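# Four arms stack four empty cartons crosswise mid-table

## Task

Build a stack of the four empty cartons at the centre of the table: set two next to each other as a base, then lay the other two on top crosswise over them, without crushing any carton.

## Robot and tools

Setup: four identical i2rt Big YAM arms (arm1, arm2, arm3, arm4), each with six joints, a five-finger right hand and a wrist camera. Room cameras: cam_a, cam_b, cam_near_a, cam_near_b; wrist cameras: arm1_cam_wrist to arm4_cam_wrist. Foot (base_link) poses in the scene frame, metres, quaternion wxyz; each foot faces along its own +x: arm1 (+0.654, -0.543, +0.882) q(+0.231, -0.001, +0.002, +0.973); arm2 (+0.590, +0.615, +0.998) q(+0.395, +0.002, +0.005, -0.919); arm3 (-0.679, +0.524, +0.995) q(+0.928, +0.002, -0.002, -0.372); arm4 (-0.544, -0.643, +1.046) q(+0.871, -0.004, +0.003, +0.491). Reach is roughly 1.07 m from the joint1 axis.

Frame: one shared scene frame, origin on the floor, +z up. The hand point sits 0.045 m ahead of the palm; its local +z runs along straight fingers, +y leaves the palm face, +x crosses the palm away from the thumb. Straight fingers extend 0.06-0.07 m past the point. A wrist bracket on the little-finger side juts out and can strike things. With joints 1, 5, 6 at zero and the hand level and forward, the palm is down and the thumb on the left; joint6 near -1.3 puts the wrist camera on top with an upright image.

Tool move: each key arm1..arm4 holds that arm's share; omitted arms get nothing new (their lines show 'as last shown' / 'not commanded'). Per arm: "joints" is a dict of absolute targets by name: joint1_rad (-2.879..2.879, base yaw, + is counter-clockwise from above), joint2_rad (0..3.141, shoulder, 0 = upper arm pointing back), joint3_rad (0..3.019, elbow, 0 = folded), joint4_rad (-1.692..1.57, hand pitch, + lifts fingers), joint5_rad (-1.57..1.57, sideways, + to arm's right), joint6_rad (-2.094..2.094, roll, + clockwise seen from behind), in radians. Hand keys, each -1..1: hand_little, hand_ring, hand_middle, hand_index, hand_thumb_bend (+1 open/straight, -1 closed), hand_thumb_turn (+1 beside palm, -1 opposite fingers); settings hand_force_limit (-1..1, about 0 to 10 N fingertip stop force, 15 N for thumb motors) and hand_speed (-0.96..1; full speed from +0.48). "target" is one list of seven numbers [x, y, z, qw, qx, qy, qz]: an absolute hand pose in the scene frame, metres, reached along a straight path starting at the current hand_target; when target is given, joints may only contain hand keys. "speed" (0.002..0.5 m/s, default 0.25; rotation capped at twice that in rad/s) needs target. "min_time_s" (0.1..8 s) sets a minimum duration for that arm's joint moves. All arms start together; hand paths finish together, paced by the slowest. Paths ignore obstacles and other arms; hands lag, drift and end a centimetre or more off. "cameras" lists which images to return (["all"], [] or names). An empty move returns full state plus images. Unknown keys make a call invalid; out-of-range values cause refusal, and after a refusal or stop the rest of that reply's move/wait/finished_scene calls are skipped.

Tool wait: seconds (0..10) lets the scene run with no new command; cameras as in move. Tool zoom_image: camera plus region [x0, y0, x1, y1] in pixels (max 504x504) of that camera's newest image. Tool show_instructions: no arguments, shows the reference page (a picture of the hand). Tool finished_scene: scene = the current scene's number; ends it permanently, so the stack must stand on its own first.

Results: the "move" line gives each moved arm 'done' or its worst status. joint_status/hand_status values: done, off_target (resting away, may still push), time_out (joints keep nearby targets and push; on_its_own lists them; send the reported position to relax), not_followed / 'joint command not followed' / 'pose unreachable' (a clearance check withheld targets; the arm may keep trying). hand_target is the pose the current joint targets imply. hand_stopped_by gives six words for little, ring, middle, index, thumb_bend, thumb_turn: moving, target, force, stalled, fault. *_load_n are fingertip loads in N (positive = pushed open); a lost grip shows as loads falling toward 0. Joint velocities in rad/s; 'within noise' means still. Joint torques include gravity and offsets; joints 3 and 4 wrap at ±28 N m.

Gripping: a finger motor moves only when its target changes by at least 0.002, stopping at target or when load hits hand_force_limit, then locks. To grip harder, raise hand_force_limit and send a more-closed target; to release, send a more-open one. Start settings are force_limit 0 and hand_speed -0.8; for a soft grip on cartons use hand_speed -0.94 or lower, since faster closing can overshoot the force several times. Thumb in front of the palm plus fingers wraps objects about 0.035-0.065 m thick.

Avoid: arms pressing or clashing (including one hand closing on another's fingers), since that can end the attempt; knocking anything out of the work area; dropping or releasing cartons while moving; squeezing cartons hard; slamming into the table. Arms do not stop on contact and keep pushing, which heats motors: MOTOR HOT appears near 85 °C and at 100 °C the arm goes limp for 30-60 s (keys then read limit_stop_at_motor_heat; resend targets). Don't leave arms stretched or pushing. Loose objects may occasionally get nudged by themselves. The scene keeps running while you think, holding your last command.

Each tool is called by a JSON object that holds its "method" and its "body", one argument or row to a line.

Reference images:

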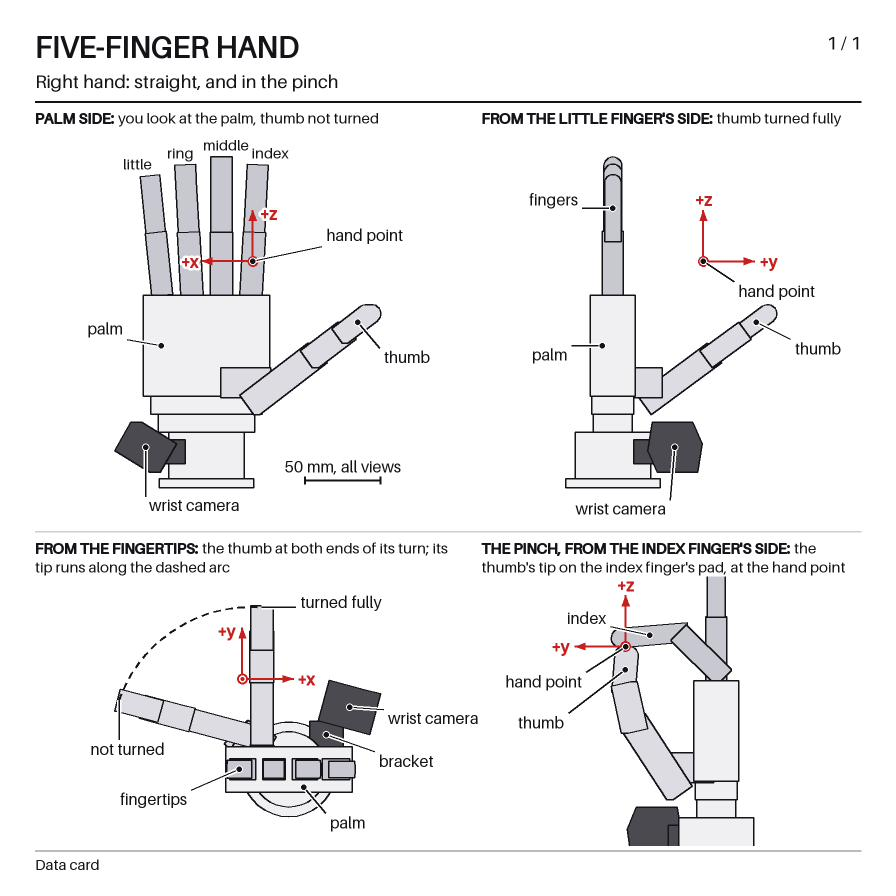

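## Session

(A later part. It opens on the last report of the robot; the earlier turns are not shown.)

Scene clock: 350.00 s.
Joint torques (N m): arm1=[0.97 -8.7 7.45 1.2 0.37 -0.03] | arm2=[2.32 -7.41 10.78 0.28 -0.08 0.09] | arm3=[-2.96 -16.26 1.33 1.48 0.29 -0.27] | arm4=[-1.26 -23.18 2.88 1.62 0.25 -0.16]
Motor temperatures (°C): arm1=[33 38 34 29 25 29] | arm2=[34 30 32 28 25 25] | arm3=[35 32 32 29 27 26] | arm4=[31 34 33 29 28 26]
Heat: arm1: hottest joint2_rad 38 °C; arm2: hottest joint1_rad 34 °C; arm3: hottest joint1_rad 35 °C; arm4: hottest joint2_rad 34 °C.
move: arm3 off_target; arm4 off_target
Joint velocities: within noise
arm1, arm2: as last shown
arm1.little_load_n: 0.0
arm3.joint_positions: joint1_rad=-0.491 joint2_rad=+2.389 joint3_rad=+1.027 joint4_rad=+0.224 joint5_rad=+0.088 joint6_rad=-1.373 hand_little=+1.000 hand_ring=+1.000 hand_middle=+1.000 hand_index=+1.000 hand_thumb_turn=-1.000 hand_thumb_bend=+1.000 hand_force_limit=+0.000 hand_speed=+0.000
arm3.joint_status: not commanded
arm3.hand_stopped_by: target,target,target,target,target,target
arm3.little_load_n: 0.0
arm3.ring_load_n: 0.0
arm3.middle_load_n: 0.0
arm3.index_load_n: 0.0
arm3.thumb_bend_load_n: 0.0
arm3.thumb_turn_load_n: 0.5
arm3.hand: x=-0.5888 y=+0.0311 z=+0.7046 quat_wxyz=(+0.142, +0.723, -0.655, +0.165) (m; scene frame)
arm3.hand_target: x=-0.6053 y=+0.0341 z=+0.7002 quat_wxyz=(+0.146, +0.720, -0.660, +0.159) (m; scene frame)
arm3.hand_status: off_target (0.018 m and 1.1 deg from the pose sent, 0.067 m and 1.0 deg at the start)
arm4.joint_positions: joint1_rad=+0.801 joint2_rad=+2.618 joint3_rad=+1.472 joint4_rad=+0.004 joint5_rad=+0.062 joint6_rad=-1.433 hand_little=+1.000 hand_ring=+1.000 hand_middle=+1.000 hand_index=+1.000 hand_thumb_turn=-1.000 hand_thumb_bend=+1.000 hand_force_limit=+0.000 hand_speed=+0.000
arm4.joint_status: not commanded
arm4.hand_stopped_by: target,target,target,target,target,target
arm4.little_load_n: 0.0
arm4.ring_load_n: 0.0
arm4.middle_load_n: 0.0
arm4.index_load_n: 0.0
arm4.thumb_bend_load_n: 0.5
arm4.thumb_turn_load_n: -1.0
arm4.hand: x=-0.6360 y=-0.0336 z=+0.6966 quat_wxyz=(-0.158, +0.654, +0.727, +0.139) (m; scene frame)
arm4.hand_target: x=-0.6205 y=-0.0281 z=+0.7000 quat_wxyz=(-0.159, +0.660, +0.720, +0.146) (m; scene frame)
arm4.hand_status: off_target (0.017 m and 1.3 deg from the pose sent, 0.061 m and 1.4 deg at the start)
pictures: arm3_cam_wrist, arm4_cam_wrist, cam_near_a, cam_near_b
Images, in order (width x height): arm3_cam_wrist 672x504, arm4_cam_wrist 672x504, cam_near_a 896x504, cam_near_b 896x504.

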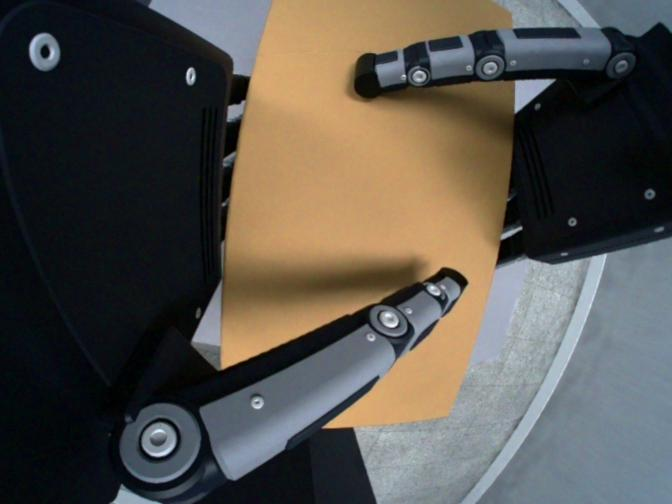

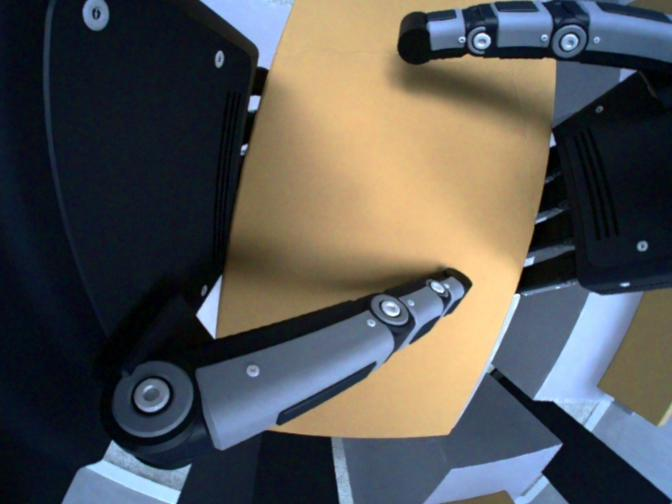

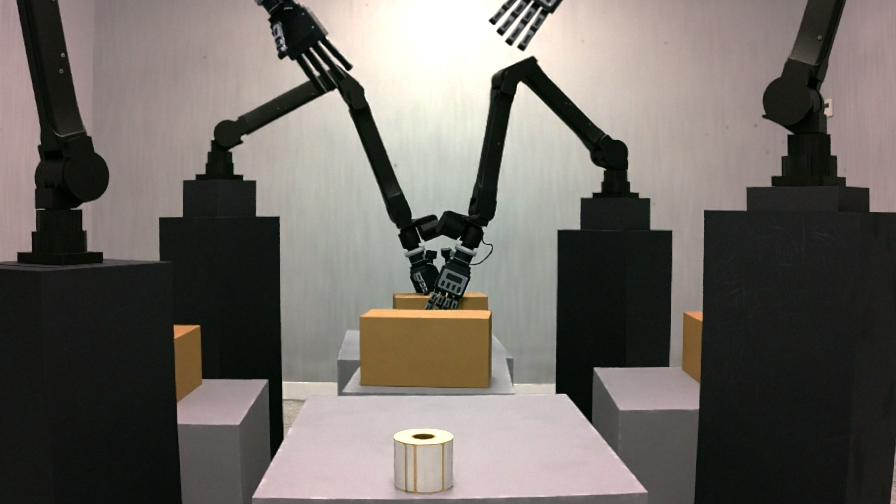

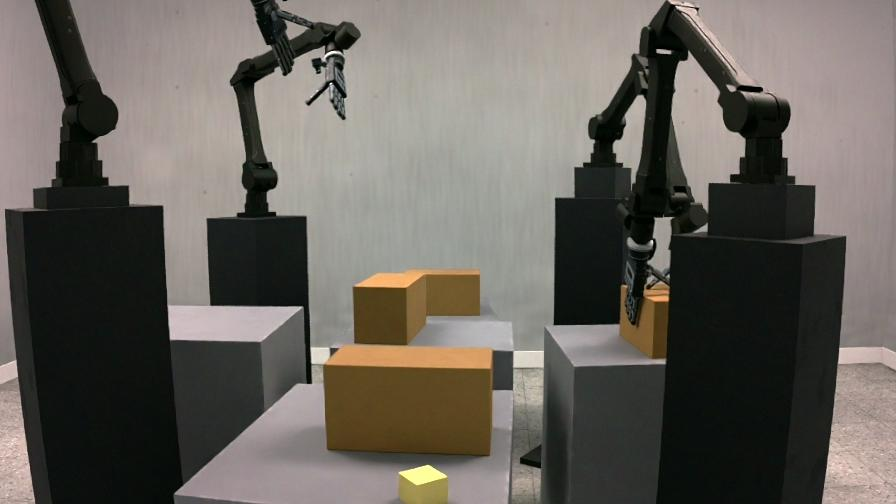

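{"method": "move", "body": {
  "arm3": {"target": [-0.6166, 0.0328, 0.702, -0.1462, -0.7198, 0.6596, -0.1595], "speed": 0.03},
  "arm4": {"target": [-0.6094, -0.0268, 0.702, -0.1595, 0.6596, 0.7198, 0.1462], "speed": 0.03}
}}

{"method": "move", "body": {
  "arm3": {"target": [-0.6176, 0.0327, 0.75, -0.1462, -0.7198, 0.6596, -0.1595], "speed": 0.05},
  "arm4": {"target": [-0.6084, -0.0267, 0.75, -0.1595, 0.6596, 0.7198, 0.1462], "speed": 0.05},
  "cameras": ["cam_a", "cam_near_b", "cam_near_a"]
}}

{"method": "zoom_image", "body": {
  "camera": "cam_near_a",
  "region": [330, 180, 560, 400]
}}

{"method": "zoom_image", "body": {
  "camera": "cam_near_b",
  "region": [540, 180, 720, 380]
}}

Scene clock: 364.70 s.
Joint torques (N m): arm1=[0.62 -8.59 7.45 1.18 0.38 -0.04] | arm2=[2.32 -8.29 10.99 0.4 -0.09 0.05] | arm3=[-4.07 -16.56 1.16 1.42 0.6 -0.32] | arm4=[-2.26 -23.47 2.91 1.57 0.48 -0.09]
Motor temperatures (°C): arm1=[33 38 34 29 25 29] | arm2=[33 29 32 28 25 25] | arm3=[35 33 32 28 27 26] | arm4=[31 34 32 29 28 26]
Heat: arm1: hottest joint2_rad 38 °C; arm2: hottest joint1_rad 33 °C; arm3: hottest joint1_rad 35 °C; arm4: hottest joint2_rad 34 °C.
move: arm3 off_target; arm4 off_target
Joint velocities: within noise
arm1, arm2: as last shown
arm3.joint_positions: joint1_rad=-0.499 joint2_rad=+2.388 joint3_rad=+1.020 joint4_rad=+0.230 joint5_rad=+0.071 joint6_rad=-1.387 hand_little=+1.000 hand_ring=+1.000 hand_middle=+1.000 hand_index=+1.000 hand_thumb_turn=-1.000 hand_thumb_bend=+1.000 hand_force_limit=+0.000 hand_speed=+0.000
arm3.joint_status: not commanded
arm3.hand_stopped_by: target,target,target,target,target,target
arm3.little_load_n: 0.0
arm3.ring_load_n: 0.0
arm3.middle_load_n: -0.5
arm3.index_load_n: 0.0
arm3.thumb_bend_load_n: 0.0
arm3.thumb_turn_load_n: 0.0
arm3.hand: x=-0.5908 y=+0.0329 z=+0.7036 quat_wxyz=(+0.137, +0.727, -0.652, +0.168) (m; scene frame)
arm3.hand_target: x=-0.6160 y=+0.0336 z=+0.7021 quat_wxyz=(+0.146, +0.720, -0.660, +0.159) (m; scene frame)
arm3.hand_status: off_target (0.026 m and 1.9 deg from the pose sent, 0.028 m and 1.1 deg at the start)
arm4.joint_positions: joint1_rad=+0.794 joint2_rad=+2.614 joint3_rad=+1.462 joint4_rad=+0.007 joint5_rad=+0.047 joint6_rad=-1.458 hand_little=+1.000 hand_ring=+1.000 hand_middle=+1.000 hand_index=+1.000 hand_thumb_turn=-1.000 hand_thumb_bend=+1.000 hand_force_limit=+0.000 hand_speed=+0.000
arm4.joint_status: not commanded
arm4.hand_stopped_by: target,target,target,target,target,target
arm4.little_load_n: 0.0
arm4.ring_load_n: 0.0
arm4.middle_load_n: 0.0
arm4.index_load_n: 0.0
arm4.thumb_bend_load_n: 0.5
arm4.thumb_turn_load_n: -3.5
arm4.hand: x=-0.6328 y=-0.0349 z=+0.6967 quat_wxyz=(-0.158, +0.647, +0.734, +0.135) (m; scene frame)
arm4.hand_target: x=-0.6095 y=-0.0273 z=+0.7020 quat_wxyz=(-0.159, +0.660, +0.720, +0.146) (m; scene frame)
arm4.hand_status: off_target (0.025 m and 2.5 deg from the pose sent, 0.028 m and 1.3 deg at the start)
pictures: none

Scene clock: 366.27 s.
Joint torques (N m): arm1=[0.5 -8.64 7.43 1.16 0.39 -0.05] | arm2=[2.2 -7.94 10.85 0.23 -0.09 0.01] | arm3=[-4.13 -17.38 1.7 0.32 0.79 -0.04] | arm4=[-1.9 -24.12 3.23 0.95 0.56 -0.13]
Motor temperatures (°C): arm1=[33 38 34 29 25 29] | arm2=[33 29 32 28 25 25] | arm3=[35 33 32 28 27 26] | arm4=[31 34 32 29 28 26]
Heat: arm1: hottest joint2_rad 38 °C; arm2: hottest joint1_rad 33 °C; arm3: hottest joint1_rad 35 °C; arm4: hottest joint2_rad 34 °C.
move: arm3 off_target; arm4 off_target
Joint velocities: within noise
arm1, arm2: as last shown
arm3.joint_positions: joint1_rad=-0.499 joint2_rad=+2.271 joint3_rad=+0.967 joint4_rad=+0.176 joint5_rad=+0.065 joint6_rad=-1.417 hand_little=+1.000 hand_ring=+1.000 hand_middle=+1.000 hand_index=+1.000 hand_thumb_turn=-1.000 hand_thumb_bend=+1.000 hand_force_limit=+0.000 hand_speed=+0.000
arm3.joint_status: not commanded
arm3.hand_stopped_by: target,target,target,target,target,target
arm3.little_load_n: 0.0
arm3.ring_load_n: 0.0
arm3.middle_load_n: 0.0
arm3.index_load_n: 0.0
arm3.thumb_bend_load_n: 0.0
arm3.thumb_turn_load_n: 0.0
arm3.hand: x=-0.5910 y=+0.0312 z=+0.7465 quat_wxyz=(+0.140, +0.736, -0.640, +0.172) (m; scene frame)
arm3.hand_target: x=-0.6167 y=+0.0332 z=+0.7497 quat_wxyz=(+0.146, +0.720, -0.659, +0.160) (m; scene frame)
arm3.hand_status: off_target (0.027 m and 3.3 deg from the pose sent, 0.054 m and 1.9 deg at the start)
arm4.joint_positions: joint1_rad=+0.788 joint2_rad=+2.509 joint3_rad=+1.399 joint4_rad=-0.023 joint5_rad=+0.044 joint6_rad=-1.458 hand_little=+1.000 hand_ring=+1.000 hand_middle=+1.000 hand_index=+1.000 hand_thumb_turn=-1.000 hand_thumb_bend=+1.000 hand_force_limit=+0.000 hand_speed=+0.000
arm4.joint_status: not commanded
arm4.hand_stopped_by: target,target,target,target,target,target
arm4.little_load_n: 0.0
arm4.ring_load_n: 0.0
arm4.middle_load_n: 0.0
arm4.index_load_n: 0.0
arm4.thumb_bend_load_n: 0.0
arm4.thumb_turn_load_n: -1.0
arm4.hand: x=-0.6302 y=-0.0324 z=+0.7412 quat_wxyz=(-0.164, +0.648, +0.731, +0.138) (m; scene frame)
arm4.hand_target: x=-0.6086 y=-0.0271 z=+0.7496 quat_wxyz=(-0.159, +0.660, +0.720, +0.146) (m; scene frame)
arm4.hand_status: off_target (0.024 m and 2.2 deg from the pose sent, 0.059 m and 2.6 deg at the start)
pictures: cam_a, cam_near_a, cam_near_b
Images, in order (width x height): cam_a 896x504, cam_near_a 896x504, cam_near_b 896x504.

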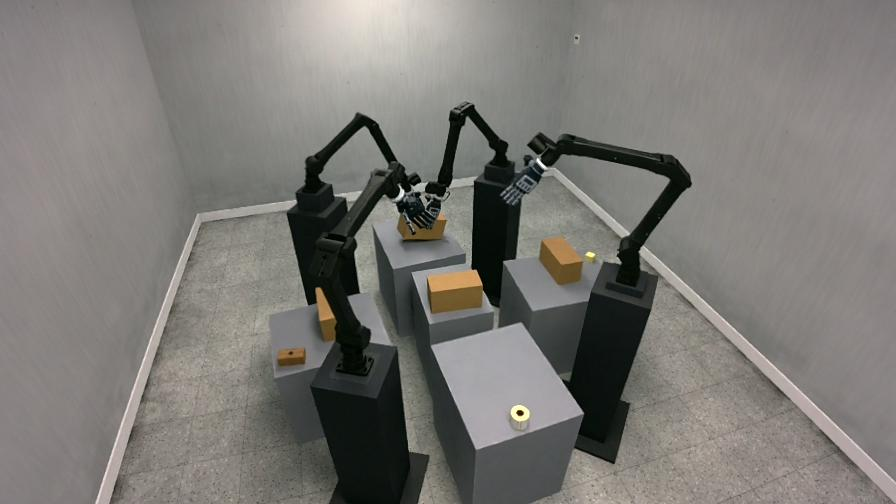

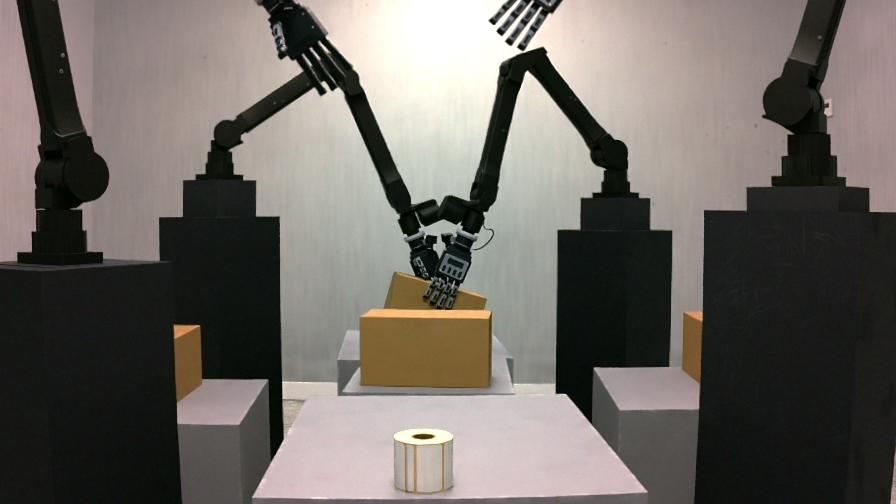

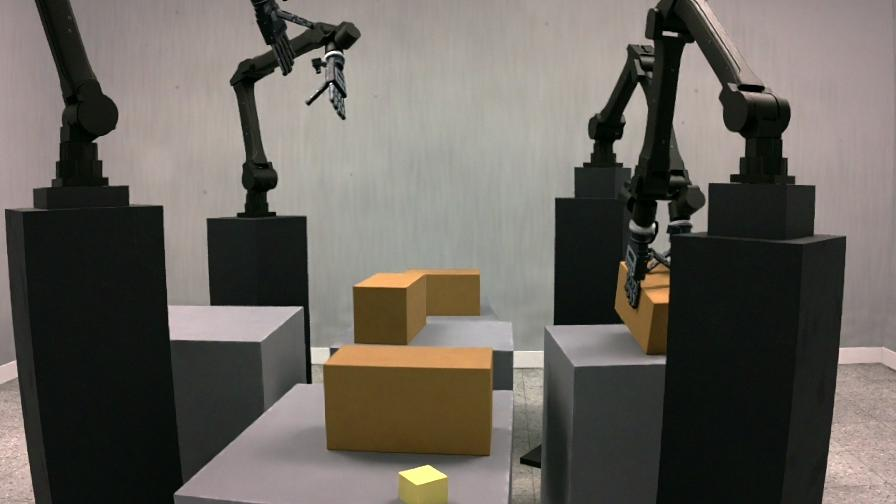

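Scaled by 2.191 from the camera's 896x504 image, which has a finer 1280x720 frame.

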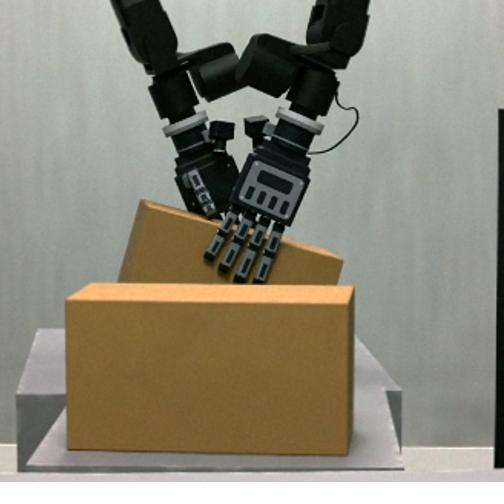

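Scaled by 2.520 from the camera's 896x504 image, which has a finer 1280x720 frame.

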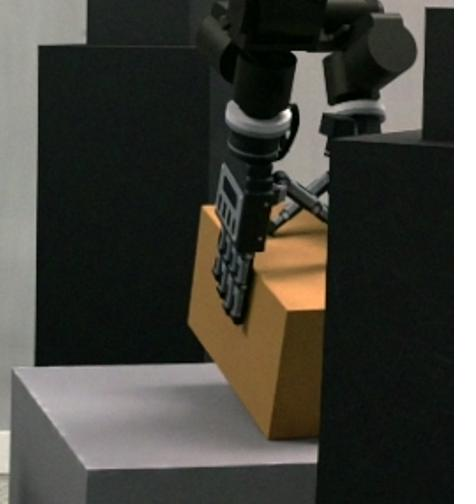

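{"method": "move", "body": {
  "arm3": {"target": [-0.6166, 0.0328, 0.706, -0.1462, -0.7198, 0.6596, -0.1595], "speed": 0.05},
  "arm4": {"target": [-0.6094, -0.0268, 0.706, -0.1595, 0.6596, 0.7198, 0.1462], "speed": 0.05},
  "cameras": ["cam_near_b", "cam_near_a"]
}}

{"method": "zoom_image", "body": {
  "camera": "cam_near_b",
  "region": [540, 180, 720, 380]
}}

Scene clock: 397.87 s.
Joint torques (N m): arm1=[0.67 -8.7 7.43 1.17 0.38 -0.05] | arm2=[2.2 -8.41 10.92 0.32 -0.08 0.03] | arm3=[-4.01 -14.8 2.92 1.4 0.89 -0.03] | arm4=[-1.85 -21.25 4.53 1.48 0.66 -0.1]
Motor temperatures (°C): arm1=[33 37 34 29 25 29] | arm2=[33 29 32 28 25 25] | arm3=[35 33 31 28 28 26] | arm4=[31 37 32 29 29 26]
Heat: arm1: hottest joint2_rad 37 °C; arm2: hottest joint1_rad 33 °C; arm3: hottest joint1_rad 35 °C; arm4: hottest joint2_rad 37 °C.
move: arm3 off_target; arm4 off_target
Joint velocities: within noise
arm1, arm2: as last shown
arm3.joint_positions: joint1_rad=-0.499 joint2_rad=+2.358 joint3_rad=+0.987 joint4_rad=+0.226 joint5_rad=+0.063 joint6_rad=-1.418 hand_little=+1.000 hand_ring=+1.000 hand_middle=+1.000 hand_index=+1.000 hand_thumb_turn=-1.000 hand_thumb_bend=+1.000 hand_force_limit=+0.000 hand_speed=+0.000
arm3.joint_status: not commanded
arm3.hand_stopped_by: target,target,target,target,target,target
arm3.little_load_n: 0.0
arm3.ring_load_n: 0.0
arm3.middle_load_n: 0.0
arm3.index_load_n: 0.0
arm3.thumb_bend_load_n: 0.0
arm3.thumb_turn_load_n: 0.0
arm3.hand: x=-0.5934 y=+0.0401 z=+0.7128 quat_wxyz=(+0.135, +0.738, -0.641, +0.165) (m; scene frame)
arm3.hand_target: x=-0.6163 y=+0.0339 z=+0.7066 quat_wxyz=(+0.146, +0.720, -0.660, +0.159) (m; scene frame)
arm3.hand_status: off_target (0.025 m and 3.3 deg from the pose sent, 0.048 m and 3.3 deg at the start)
arm4.joint_positions: joint1_rad=+0.788 joint2_rad=+2.579 joint3_rad=+1.431 joint4_rad=+0.007 joint5_rad=+0.042 joint6_rad=-1.458 hand_little=+1.000 hand_ring=+1.000 hand_middle=+1.000 hand_index=+1.000 hand_thumb_turn=-1.000 hand_thumb_bend=+1.000 hand_force_limit=+0.000 hand_speed=+0.000
arm4.joint_status: not commanded
arm4.hand_stopped_by: target,target,target,target,target,target
arm4.little_load_n: 0.0
arm4.ring_load_n: 0.0
arm4.middle_load_n: 0.0
arm4.index_load_n: 0.5
arm4.thumb_bend_load_n: 0.0
arm4.thumb_turn_load_n: 0.0
arm4.hand: x=-0.6296 y=-0.0370 z=+0.7096 quat_wxyz=(-0.161, +0.648, +0.732, +0.134) (m; scene frame)
arm4.hand_target: x=-0.6094 y=-0.0276 z=+0.7065 quat_wxyz=(-0.159, +0.660, +0.720, +0.146) (m; scene frame)
arm4.hand_status: off_target (0.023 m and 2.3 deg from the pose sent, 0.041 m and 2.2 deg at the start)
pictures: cam_near_a, cam_near_b
Images, in order (width x height): cam_near_a 896x504, cam_near_b 896x504.

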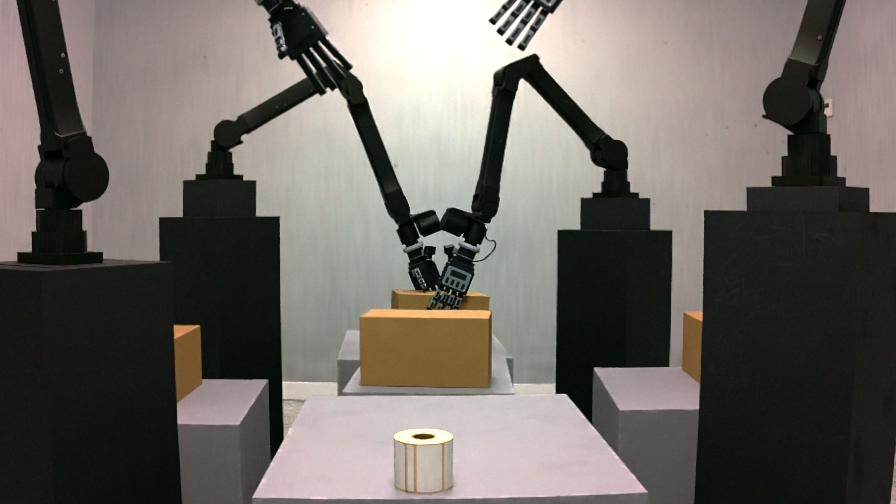

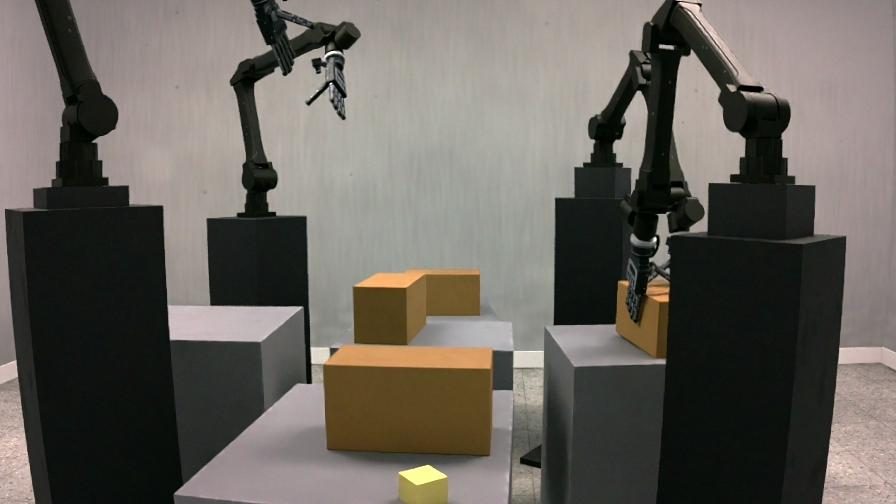

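Scaled by 2.520 from the camera's 896x504 image, which has a finer 1280x720 frame.

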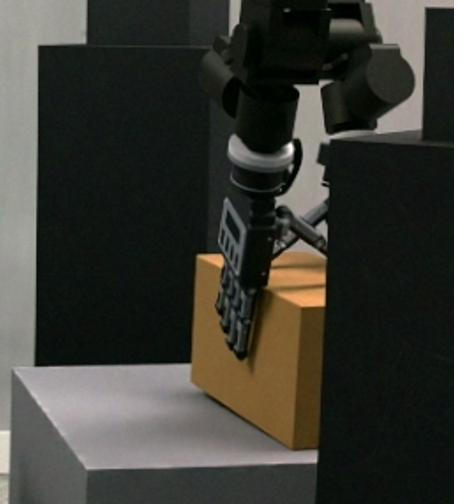

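{"method": "move", "body": {
  "arm3": {"target": [-0.5658, 0.0373, 0.706, -0.1462, -0.7198, 0.6596, -0.1595], "speed": 0.06},
  "arm4": {"target": [-0.6602, -0.0313, 0.706, -0.1595, 0.6596, 0.7198, 0.1462], "speed": 0.06},
  "cameras": ["arm3_cam_wrist", "arm4_cam_wrist", "cam_near_b", "cam_near_a", "cam_b"]
}}

{"method": "zoom_image", "body": {
  "camera": "cam_near_b",
  "region": [540, 180, 720, 380]
}}

{"method": "zoom_image", "body": {
  "camera": "cam_near_a",
  "region": [330, 180, 560, 400]
}}

Scene clock: 403.37 s.
Joint torques (N m): arm1=[0.62 -8.7 7.43 1.13 0.38 -0.04] | arm2=[1.96 -8.76 10.95 0.34 -0.03 0.04] | arm3=[0.15 -15.09 3.62 0.32 0.31 -0.01] | arm4=[-0.09 -21.25 4.88 1.14 0.25 -0.09]
Motor temperatures (°C): arm1=[33 37 34 29 25 29] | arm2=[33 29 32 28 25 25] | arm3=[35 33 31 28 28 26] | arm4=[31 37 32 29 29 26]
Heat: arm1: hottest joint2_rad 37 °C; arm2: hottest joint1_rad 33 °C; arm3: hottest joint1_rad 35 °C; arm4: hottest joint2_rad 37 °C.
move: arm3 done; arm4 done
Joint velocities: within noise
arm1.joint_positions: joint1_rad=-0.119 joint2_rad=+1.305 joint3_rad=+1.502 joint4_rad=-1.215 joint5_rad=+0.394 joint6_rad=-0.480 hand_little=+1.000 hand_ring=+1.000 hand_middle=+1.000 hand_index=+1.000 hand_thumb_turn=-1.000 hand_thumb_bend=+1.000 hand_force_limit=+0.000 hand_speed=+0.000
arm1.joint_status: not commanded
arm1.hand_stopped_by: target,target,target,target,target,target
arm1.little_load_n: 0.0
arm1.ring_load_n: 0.0
arm1.middle_load_n: 0.0
arm1.index_load_n: 0.0
arm1.thumb_bend_load_n: 0.0
arm1.thumb_turn_load_n: 0.0
arm1.hand: x=+0.3300 y=-0.2375 z=+1.2176 quat_wxyz=(-0.305, +0.737, +0.592, +0.115) (m; scene frame)
arm1.hand_target: x=+0.3273 y=-0.2372 z=+1.2203 quat_wxyz=(-0.313, +0.735, +0.591, +0.113) (m; scene frame)
arm1.hand_status: not commanded
arm2.joint_positions: joint1_rad=+0.129 joint2_rad=+1.201 joint3_rad=+1.308 joint4_rad=-0.986 joint5_rad=-0.198 joint6_rad=-1.998 hand_little=+1.000 hand_ring=+1.000 hand_middle=+1.000 hand_index=+1.000 hand_thumb_turn=-1.000 hand_thumb_bend=+1.000 hand_force_limit=+0.000 hand_speed=+0.000
arm2.joint_status: not commanded
arm2.hand_stopped_by: target,target,target,target,target,target
arm2.little_load_n: 0.0
arm2.ring_load_n: 0.0
arm2.middle_load_n: 0.0
arm2.index_load_n: 0.0
arm2.thumb_bend_load_n: 0.0
arm2.thumb_turn_load_n: 0.5
arm2.hand: x=+0.2702 y=+0.2224 z=+1.3270 quat_wxyz=(+0.299, +0.619, -0.706, +0.171) (m; scene frame)
arm2.hand_target: x=+0.2782 y=+0.2225 z=+1.3206 quat_wxyz=(+0.288, +0.622, -0.708, +0.171) (m; scene frame)
arm2.hand_status: not commanded
arm3.joint_positions: joint1_rad=-0.443 joint2_rad=+2.364 joint3_rad=+1.018 joint4_rad=+0.211 joint5_rad=+0.122 joint6_rad=-1.320 hand_little=+1.000 hand_ring=+1.000 hand_middle=+1.000 hand_index=+1.000 hand_thumb_turn=-1.000 hand_thumb_bend=+1.000 hand_force_limit=+0.000 hand_speed=+0.000
arm3.joint_status: not commanded
arm3.hand_stopped_by: target,target,target,target,target,target
arm3.little_load_n: 0.0
arm3.ring_load_n: 0.0
arm3.middle_load_n: 0.0
arm3.index_load_n: 0.5
arm3.thumb_bend_load_n: -0.5
arm3.thumb_turn_load_n: 0.0
arm3.hand: x=-0.5703 y=+0.0366 z=+0.7149 quat_wxyz=(+0.149, +0.718, -0.659, +0.166) (m; scene frame)
arm3.hand_target: x=-0.5658 y=+0.0374 z=+0.7063 quat_wxyz=(+0.146, +0.720, -0.660, +0.160) (m; scene frame)
arm3.hand_status: done (0.010 m and 0.8 deg from the pose sent, 0.029 m and 3.3 deg at the start)
arm4.joint_positions: joint1_rad=+0.843 joint2_rad=+2.593 joint3_rad=+1.461 joint4_rad=-0.006 joint5_rad=+0.091 joint6_rad=-1.389 hand_little=+1.000 hand_ring=+1.000 hand_middle=+1.000 hand_index=+1.000 hand_thumb_turn=-1.000 hand_thumb_bend=+1.000 hand_force_limit=+0.000 hand_speed=+0.000
arm4.joint_status: not commanded
arm4.hand_stopped_by: target,target,target,target,target,target
arm4.little_load_n: 0.0
arm4.ring_load_n: 0.0
arm4.middle_load_n: 0.0
arm4.index_load_n: 0.0
arm4.thumb_bend_load_n: 0.0
arm4.thumb_turn_load_n: 0.0
arm4.hand: x=-0.6577 y=-0.0372 z=+0.7087 quat_wxyz=(-0.158, +0.657, +0.723, +0.145) (m; scene frame)
arm4.hand_target: x=-0.6601 y=-0.0315 z=+0.7061 quat_wxyz=(-0.160, +0.660, +0.720, +0.146) (m; scene frame)
arm4.hand_status: done (0.007 m and 0.6 deg from the pose sent, 0.031 m and 2.4 deg at the start)
pictures: arm3_cam_wrist, arm4_cam_wrist, cam_b, cam_near_a, cam_near_b
Images, in order (width x height): arm3_cam_wrist 672x504, arm4_cam_wrist 672x504, cam_b 896x504, cam_near_a 896x504, cam_near_b 896x504.

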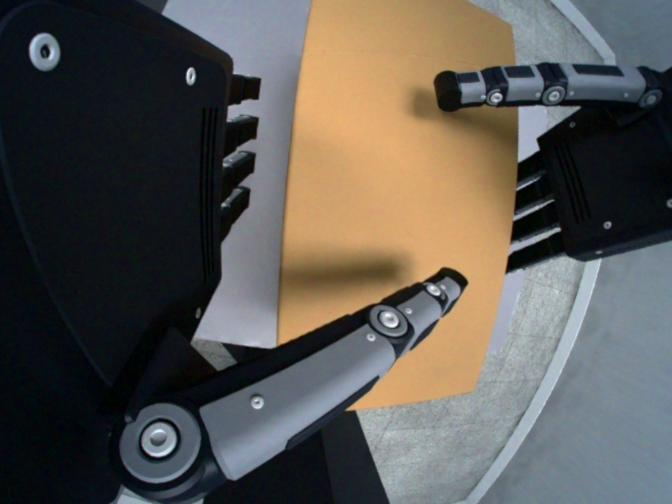

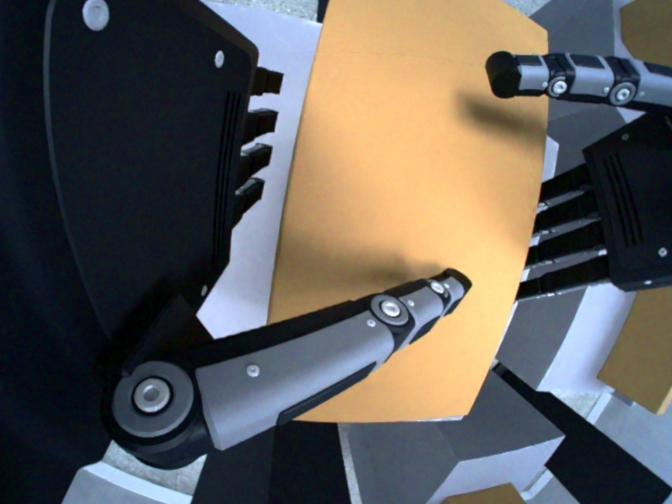

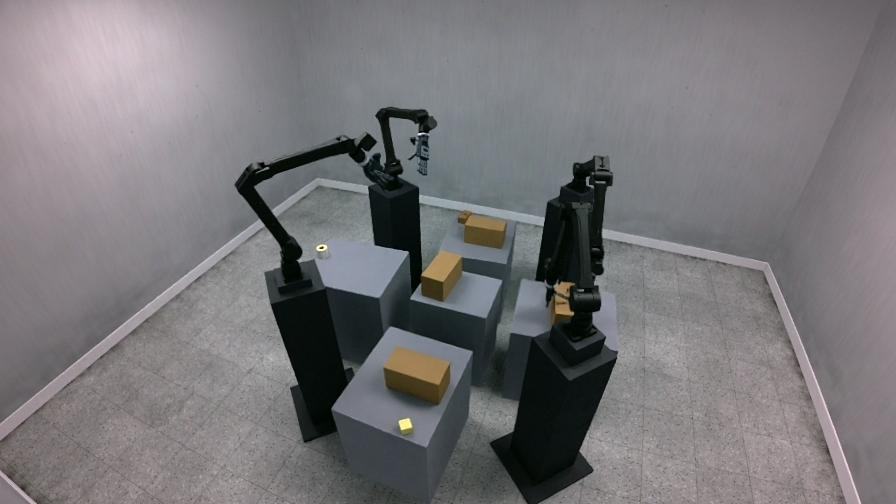

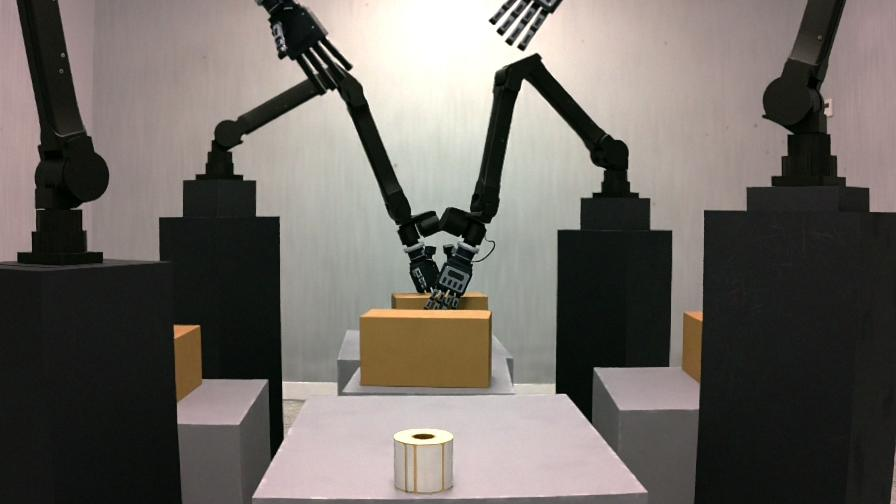

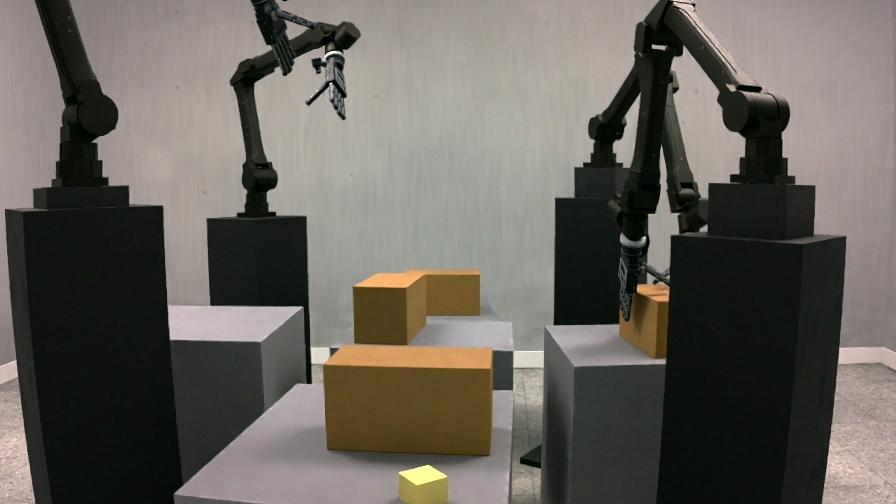

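Scaled by 2.520 from the camera's 896x504 image, which has a finer 1280x720 frame.

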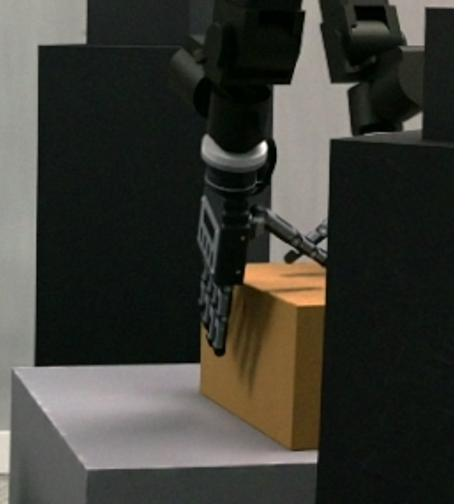

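Scaled by 2.191 from the camera's 896x504 image, which has a finer 1280x720 frame.

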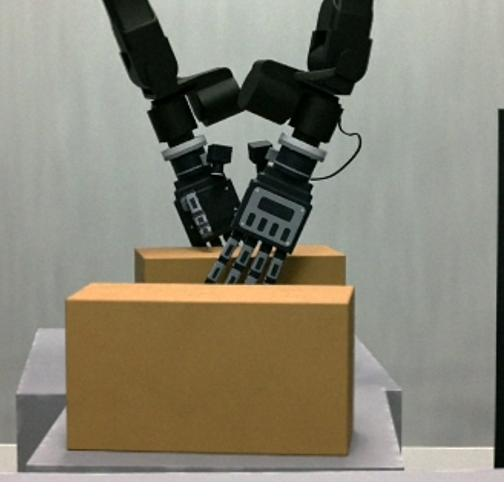

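{"method": "move", "body": {
  "arm3": {"target": [-0.5674, 0.0552, 0.718, -0.1462, -0.7198, 0.6596, -0.1595], "speed": 0.08},
  "arm4": {"target": [-0.6612, -0.0194, 0.722, -0.1595, 0.6596, 0.7198, 0.1462], "speed": 0.08}
}}

{"method": "move", "body": {
  "arm3": {"target": [-0.6182, 0.0508, 0.718, -0.1462, -0.7198, 0.6596, -0.1595], "speed": 0.04},
  "arm4": {"target": [-0.6104, -0.0149, 0.722, -0.1595, 0.6596, 0.7198, 0.1462], "speed": 0.04}
}}

{"method": "move", "body": {
  "arm3": {"target": [-0.6192, 0.0507, 0.75, -0.1462, -0.7198, 0.6596, -0.1595], "speed": 0.04},
  "arm4": {"target": [-0.6094, -0.0148, 0.754, -0.1595, 0.6596, 0.7198, 0.1462], "speed": 0.04},
  "cameras": ["cam_near_b", "cam_near_a"]
}}

{"method": "zoom_image", "body": {
  "camera": "cam_near_b",
  "region": [540, 180, 720, 380]
}}

{"method": "zoom_image", "body": {
  "camera": "cam_near_a",
  "region": [330, 180, 560, 400]
}}

Scene clock: 416.17 s.
Joint torques (N m): arm1=[0.85 -8.64 7.46 1.2 0.38 -0.03] | arm2=[1.73 -8.23 10.97 0.39 -0.06 0.02] | arm3=[0.5 -17.14 1.43 1.09 0.31 -0.02] | arm4=[0.44 -24.41 5.04 0.92 0.14 -0.08]
Motor temperatures (°C): arm1=[33 37 34 29 25 29] | arm2=[33 29 32 28 25 25] | arm3=[35 33 31 28 28 26] | arm4=[31 37 32 29 29 26]
Heat: arm1: hottest joint2_rad 37 °C; arm2: hottest joint1_rad 33 °C; arm3: hottest joint1_rad 35 °C; arm4: hottest joint2_rad 37 °C.
move: arm3 done; arm4 off_target
Joint velocities: within noise
arm1, arm2: as last shown
arm2.thumb_turn_load_n: 0.0
arm3.joint_positions: joint1_rad=-0.436 joint2_rad=+2.352 joint3_rad=+0.984 joint4_rad=+0.211 joint5_rad=+0.127 joint6_rad=-1.309 hand_little=+1.000 hand_ring=+1.000 hand_middle=+1.000 hand_index=+1.000 hand_thumb_turn=-1.000 hand_thumb_bend=+1.000 hand_force_limit=+0.000 hand_speed=+0.000
arm3.joint_status: not commanded
arm3.hand_stopped_by: target,target,target,target,target,target
arm3.little_load_n: 0.0
arm3.ring_load_n: 0.0
arm3.middle_load_n: 0.0
arm3.index_load_n: 0.0
arm3.thumb_bend_load_n: 0.0
arm3.thumb_turn_load_n: 0.0
arm3.hand: x=-0.5733 y=+0.0527 z=+0.7155 quat_wxyz=(+0.145, +0.719, -0.662, +0.157) (m; scene frame)
arm3.hand_target: x=-0.5673 y=+0.0550 z=+0.7180 quat_wxyz=(+0.146, +0.720, -0.660, +0.160) (m; scene frame)
arm3.hand_status: done (0.007 m and 0.5 deg from the pose sent, 0.019 m and 0.8 deg at the start)
arm4.joint_positions: joint1_rad=+0.843 joint2_rad=+2.593 joint3_rad=+1.479 joint4_rad=-0.049 joint5_rad=+0.091 joint6_rad=-1.389 hand_little=+1.000 hand_ring=+1.000 hand_middle=+1.000 hand_index=+1.000 hand_thumb_turn=-1.000 hand_thumb_bend=+1.000 hand_force_limit=+0.000 hand_speed=+0.000
arm4.joint_status: not commanded
arm4.hand_stopped_by: target,target,target,target,target,target
arm4.little_load_n: 0.0
arm4.ring_load_n: 0.0
arm4.middle_load_n: 0.0
arm4.index_load_n: 0.0
arm4.thumb_bend_load_n: 0.0
arm4.thumb_turn_load_n: 0.0
arm4.hand: x=-0.6577 y=-0.0371 z=+0.7101 quat_wxyz=(-0.147, +0.658, +0.725, +0.139) (m; scene frame)
arm4.hand_target: x=-0.6611 y=-0.0197 z=+0.7223 quat_wxyz=(-0.160, +0.660, +0.720, +0.146) (m; scene frame)
arm4.hand_status: off_target (0.022 m and 1.8 deg from the pose sent, 0.022 m and 0.6 deg at the start)
pictures: none

Scene clock: 418.10 s.
Joint torques (N m): arm1=[0.73 -8.76 7.46 1.22 0.39 -0.05] | arm2=[2.78 -8.18 10.99 0.29 -0.03 0.01] | arm3=[-4.01 -16.85 1.06 1.47 0.7 -0.05] | arm4=[-1.73 -25 3.23 1.7 0.56 -0.32]
Motor temperatures (°C): arm1=[33 37 34 29 25 29] | arm2=[33 29 32 28 25 25] | arm3=[35 33 31 28 27 26] | arm4=[31 37 32 29 29 26]
Heat: arm1: hottest joint2_rad 37 °C; arm2: hottest joint1_rad 33 °C; arm3: hottest joint1_rad 35 °C; arm4: hottest joint2_rad 37 °C.
move: arm3 off_target; arm4 off_target
Joint velocities: within noise
arm1, arm2: as last shown
arm1.middle_load_n: 0.5
arm2.little_load_n: -0.5
arm3.joint_positions: joint1_rad=-0.493 joint2_rad=+2.347 joint3_rad=+0.948 joint4_rad=+0.245 joint5_rad=+0.071 joint6_rad=-1.407 hand_little=+1.000 hand_ring=+1.000 hand_middle=+1.000 hand_index=+1.000 hand_thumb_turn=-1.000 hand_thumb_bend=+1.000 hand_force_limit=+0.000 hand_speed=+0.000
arm3.joint_status: not commanded
arm3.hand_stopped_by: target,target,target,target,target,target
arm3.little_load_n: 0.0
arm3.ring_load_n: 0.0
arm3.middle_load_n: 0.0
arm3.index_load_n: 0.0
arm3.thumb_bend_load_n: 0.0
arm3.thumb_turn_load_n: 0.0
arm3.hand: x=-0.5962 y=+0.0554 z=+0.7139 quat_wxyz=(+0.134, +0.737, -0.643, +0.160) (m; scene frame)
arm3.hand_target: x=-0.6179 y=+0.0515 z=+0.7178 quat_wxyz=(+0.146, +0.720, -0.660, +0.159) (m; scene frame)
arm3.hand_status: off_target (0.023 m and 3.0 deg from the pose sent, 0.045 m and 0.5 deg at the start)
arm4.joint_positions: joint1_rad=+0.785 joint2_rad=+2.591 joint3_rad=+1.474 joint4_rad=-0.042 joint5_rad=+0.045 joint6_rad=-1.439 hand_little=+1.000 hand_ring=+1.000 hand_middle=+1.000 hand_index=+1.000 hand_thumb_turn=-1.000 hand_thumb_bend=+1.000 hand_force_limit=+0.000 hand_speed=+0.000
arm4.joint_status: not commanded
arm4.hand_stopped_by: target,target,target,target,target,target
arm4.little_load_n: 0.0
arm4.ring_load_n: 0.0
arm4.middle_load_n: 0.0
arm4.index_load_n: 0.0
arm4.thumb_bend_load_n: 0.0
arm4.thumb_turn_load_n: 0.0
arm4.hand: x=-0.6297 y=-0.0303 z=+0.7088 quat_wxyz=(-0.154, +0.657, +0.726, +0.129) (m; scene frame)
arm4.hand_target: x=-0.6103 y=-0.0153 z=+0.7221 quat_wxyz=(-0.159, +0.660, +0.720, +0.146) (m; scene frame)
arm4.hand_status: off_target (0.028 m and 2.2 deg from the pose sent, 0.054 m and 1.8 deg at the start)
pictures: none

Scene clock: 419.50 s.
Joint torques (N m): arm1=[0.67 -8.82 7.42 1.2 0.39 -0.04] | arm2=[2.14 -7.94 10.97 0.35 -0.05 0.08] | arm3=[-4.01 -17.03 1.63 0.44 0.83 -0.05] | arm4=[-1.79 -24.59 3.56 1.03 0.53 -0.27]
Motor temperatures (°C): arm1=[33 37 34 29 25 29] | arm2=[33 29 32 28 25 25] | arm3=[35 33 31 28 28 26] | arm4=[31 37 32 29 29 26]
Heat: arm1: hottest joint2_rad 37 °C; arm2: hottest joint1_rad 33 °C; arm3: hottest joint1_rad 35 °C; arm4: hottest joint2_rad 37 °C.
move: arm3 off_target; arm4 off_target
Joint velocities: within noise
arm1, arm2: as last shown
arm1.middle_load_n: 0.0
arm1.thumb_bend_load_n: -0.5
arm2.little_load_n: 0.0
arm3.joint_positions: joint1_rad=-0.494 joint2_rad=+2.262 joint3_rad=+0.911 joint4_rad=+0.212 joint5_rad=+0.067 joint6_rad=-1.410 hand_little=+1.000 hand_ring=+1.000 hand_middle=+1.000 hand_index=+1.000 hand_thumb_turn=-1.000 hand_thumb_bend=+1.000 hand_force_limit=+0.000 hand_speed=+0.000
arm3.joint_status: not commanded
arm3.hand_stopped_by: target,target,target,target,target,target
arm3.little_load_n: 0.5
arm3.ring_load_n: 0.0
arm3.middle_load_n: 0.0
arm3.index_load_n: 0.0
arm3.thumb_bend_load_n: 0.0
arm3.thumb_turn_load_n: 0.0
arm3.hand: x=-0.5954 y=+0.0534 z=+0.7440 quat_wxyz=(+0.137, +0.736, -0.641, +0.167) (m; scene frame)
arm3.hand_target: x=-0.6186 y=+0.0513 z=+0.7496 quat_wxyz=(+0.146, +0.720, -0.660, +0.159) (m; scene frame)
arm3.hand_status: off_target (0.025 m and 3.1 deg from the pose sent, 0.043 m and 3.0 deg at the start)
arm4.joint_positions: joint1_rad=+0.784 joint2_rad=+2.516 joint3_rad=+1.432 joint4_rad=-0.058 joint5_rad=+0.044 joint6_rad=-1.446 hand_little=+1.000 hand_ring=+1.000 hand_middle=+1.000 hand_index=+1.000 hand_thumb_turn=-1.000 hand_thumb_bend=+1.000 hand_force_limit=+0.000 hand_speed=+0.000
arm4.joint_status: not commanded
arm4.hand_stopped_by: target,target,target,target,target,target
arm4.little_load_n: 0.0
arm4.ring_load_n: 0.0
arm4.middle_load_n: 0.0
arm4.index_load_n: 0.0
arm4.thumb_bend_load_n: 0.0
arm4.thumb_turn_load_n: 0.0
arm4.hand: x=-0.6298 y=-0.0251 z=+0.7423 quat_wxyz=(-0.161, +0.654, +0.726, +0.134) (m; scene frame)
arm4.hand_target: x=-0.6096 y=-0.0153 z=+0.7537 quat_wxyz=(-0.159, +0.660, +0.720, +0.146) (m; scene frame)
arm4.hand_status: off_target (0.026 m and 1.7 deg from the pose sent, 0.052 m and 2.2 deg at the start)
pictures: cam_near_a, cam_near_b
Images, in order (width x height): cam_near_a 896x504, cam_near_b 896x504.

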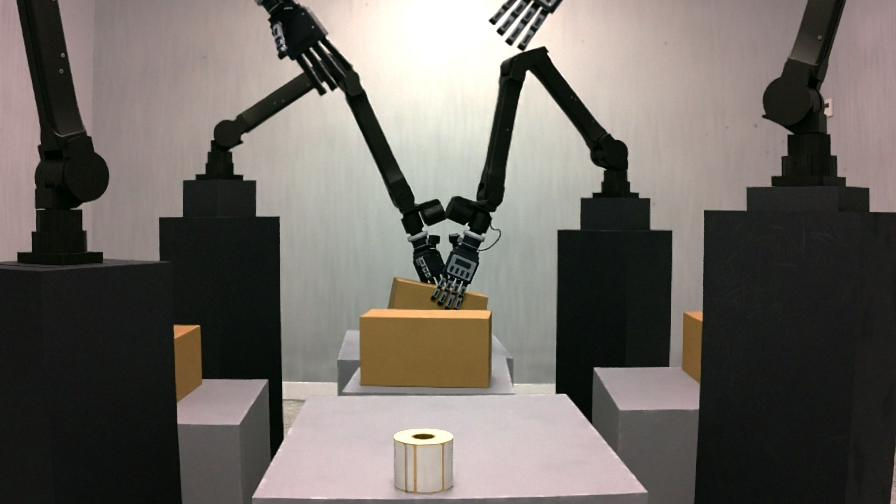

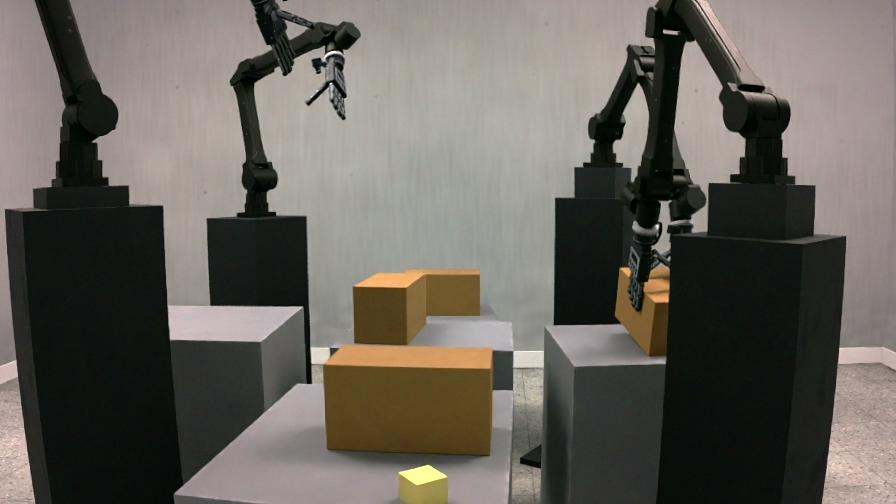

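Scaled by 2.520 from the camera's 896x504 image, which has a finer 1280x720 frame.

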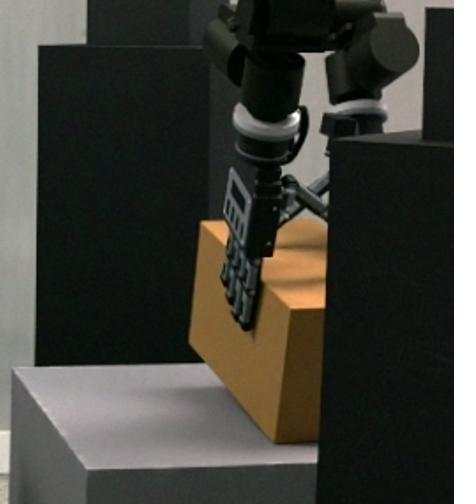

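Scaled by 2.191 from the camera's 896x504 image, which has a finer 1280x720 frame.

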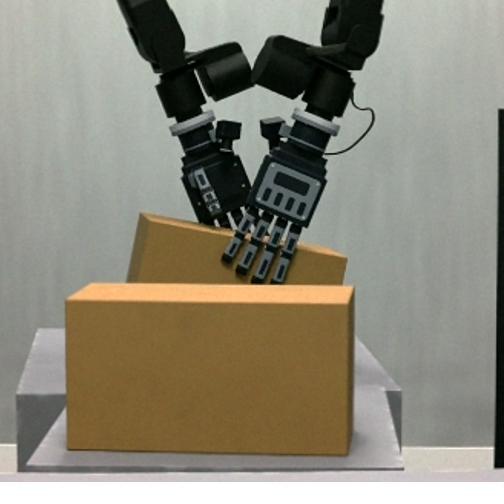

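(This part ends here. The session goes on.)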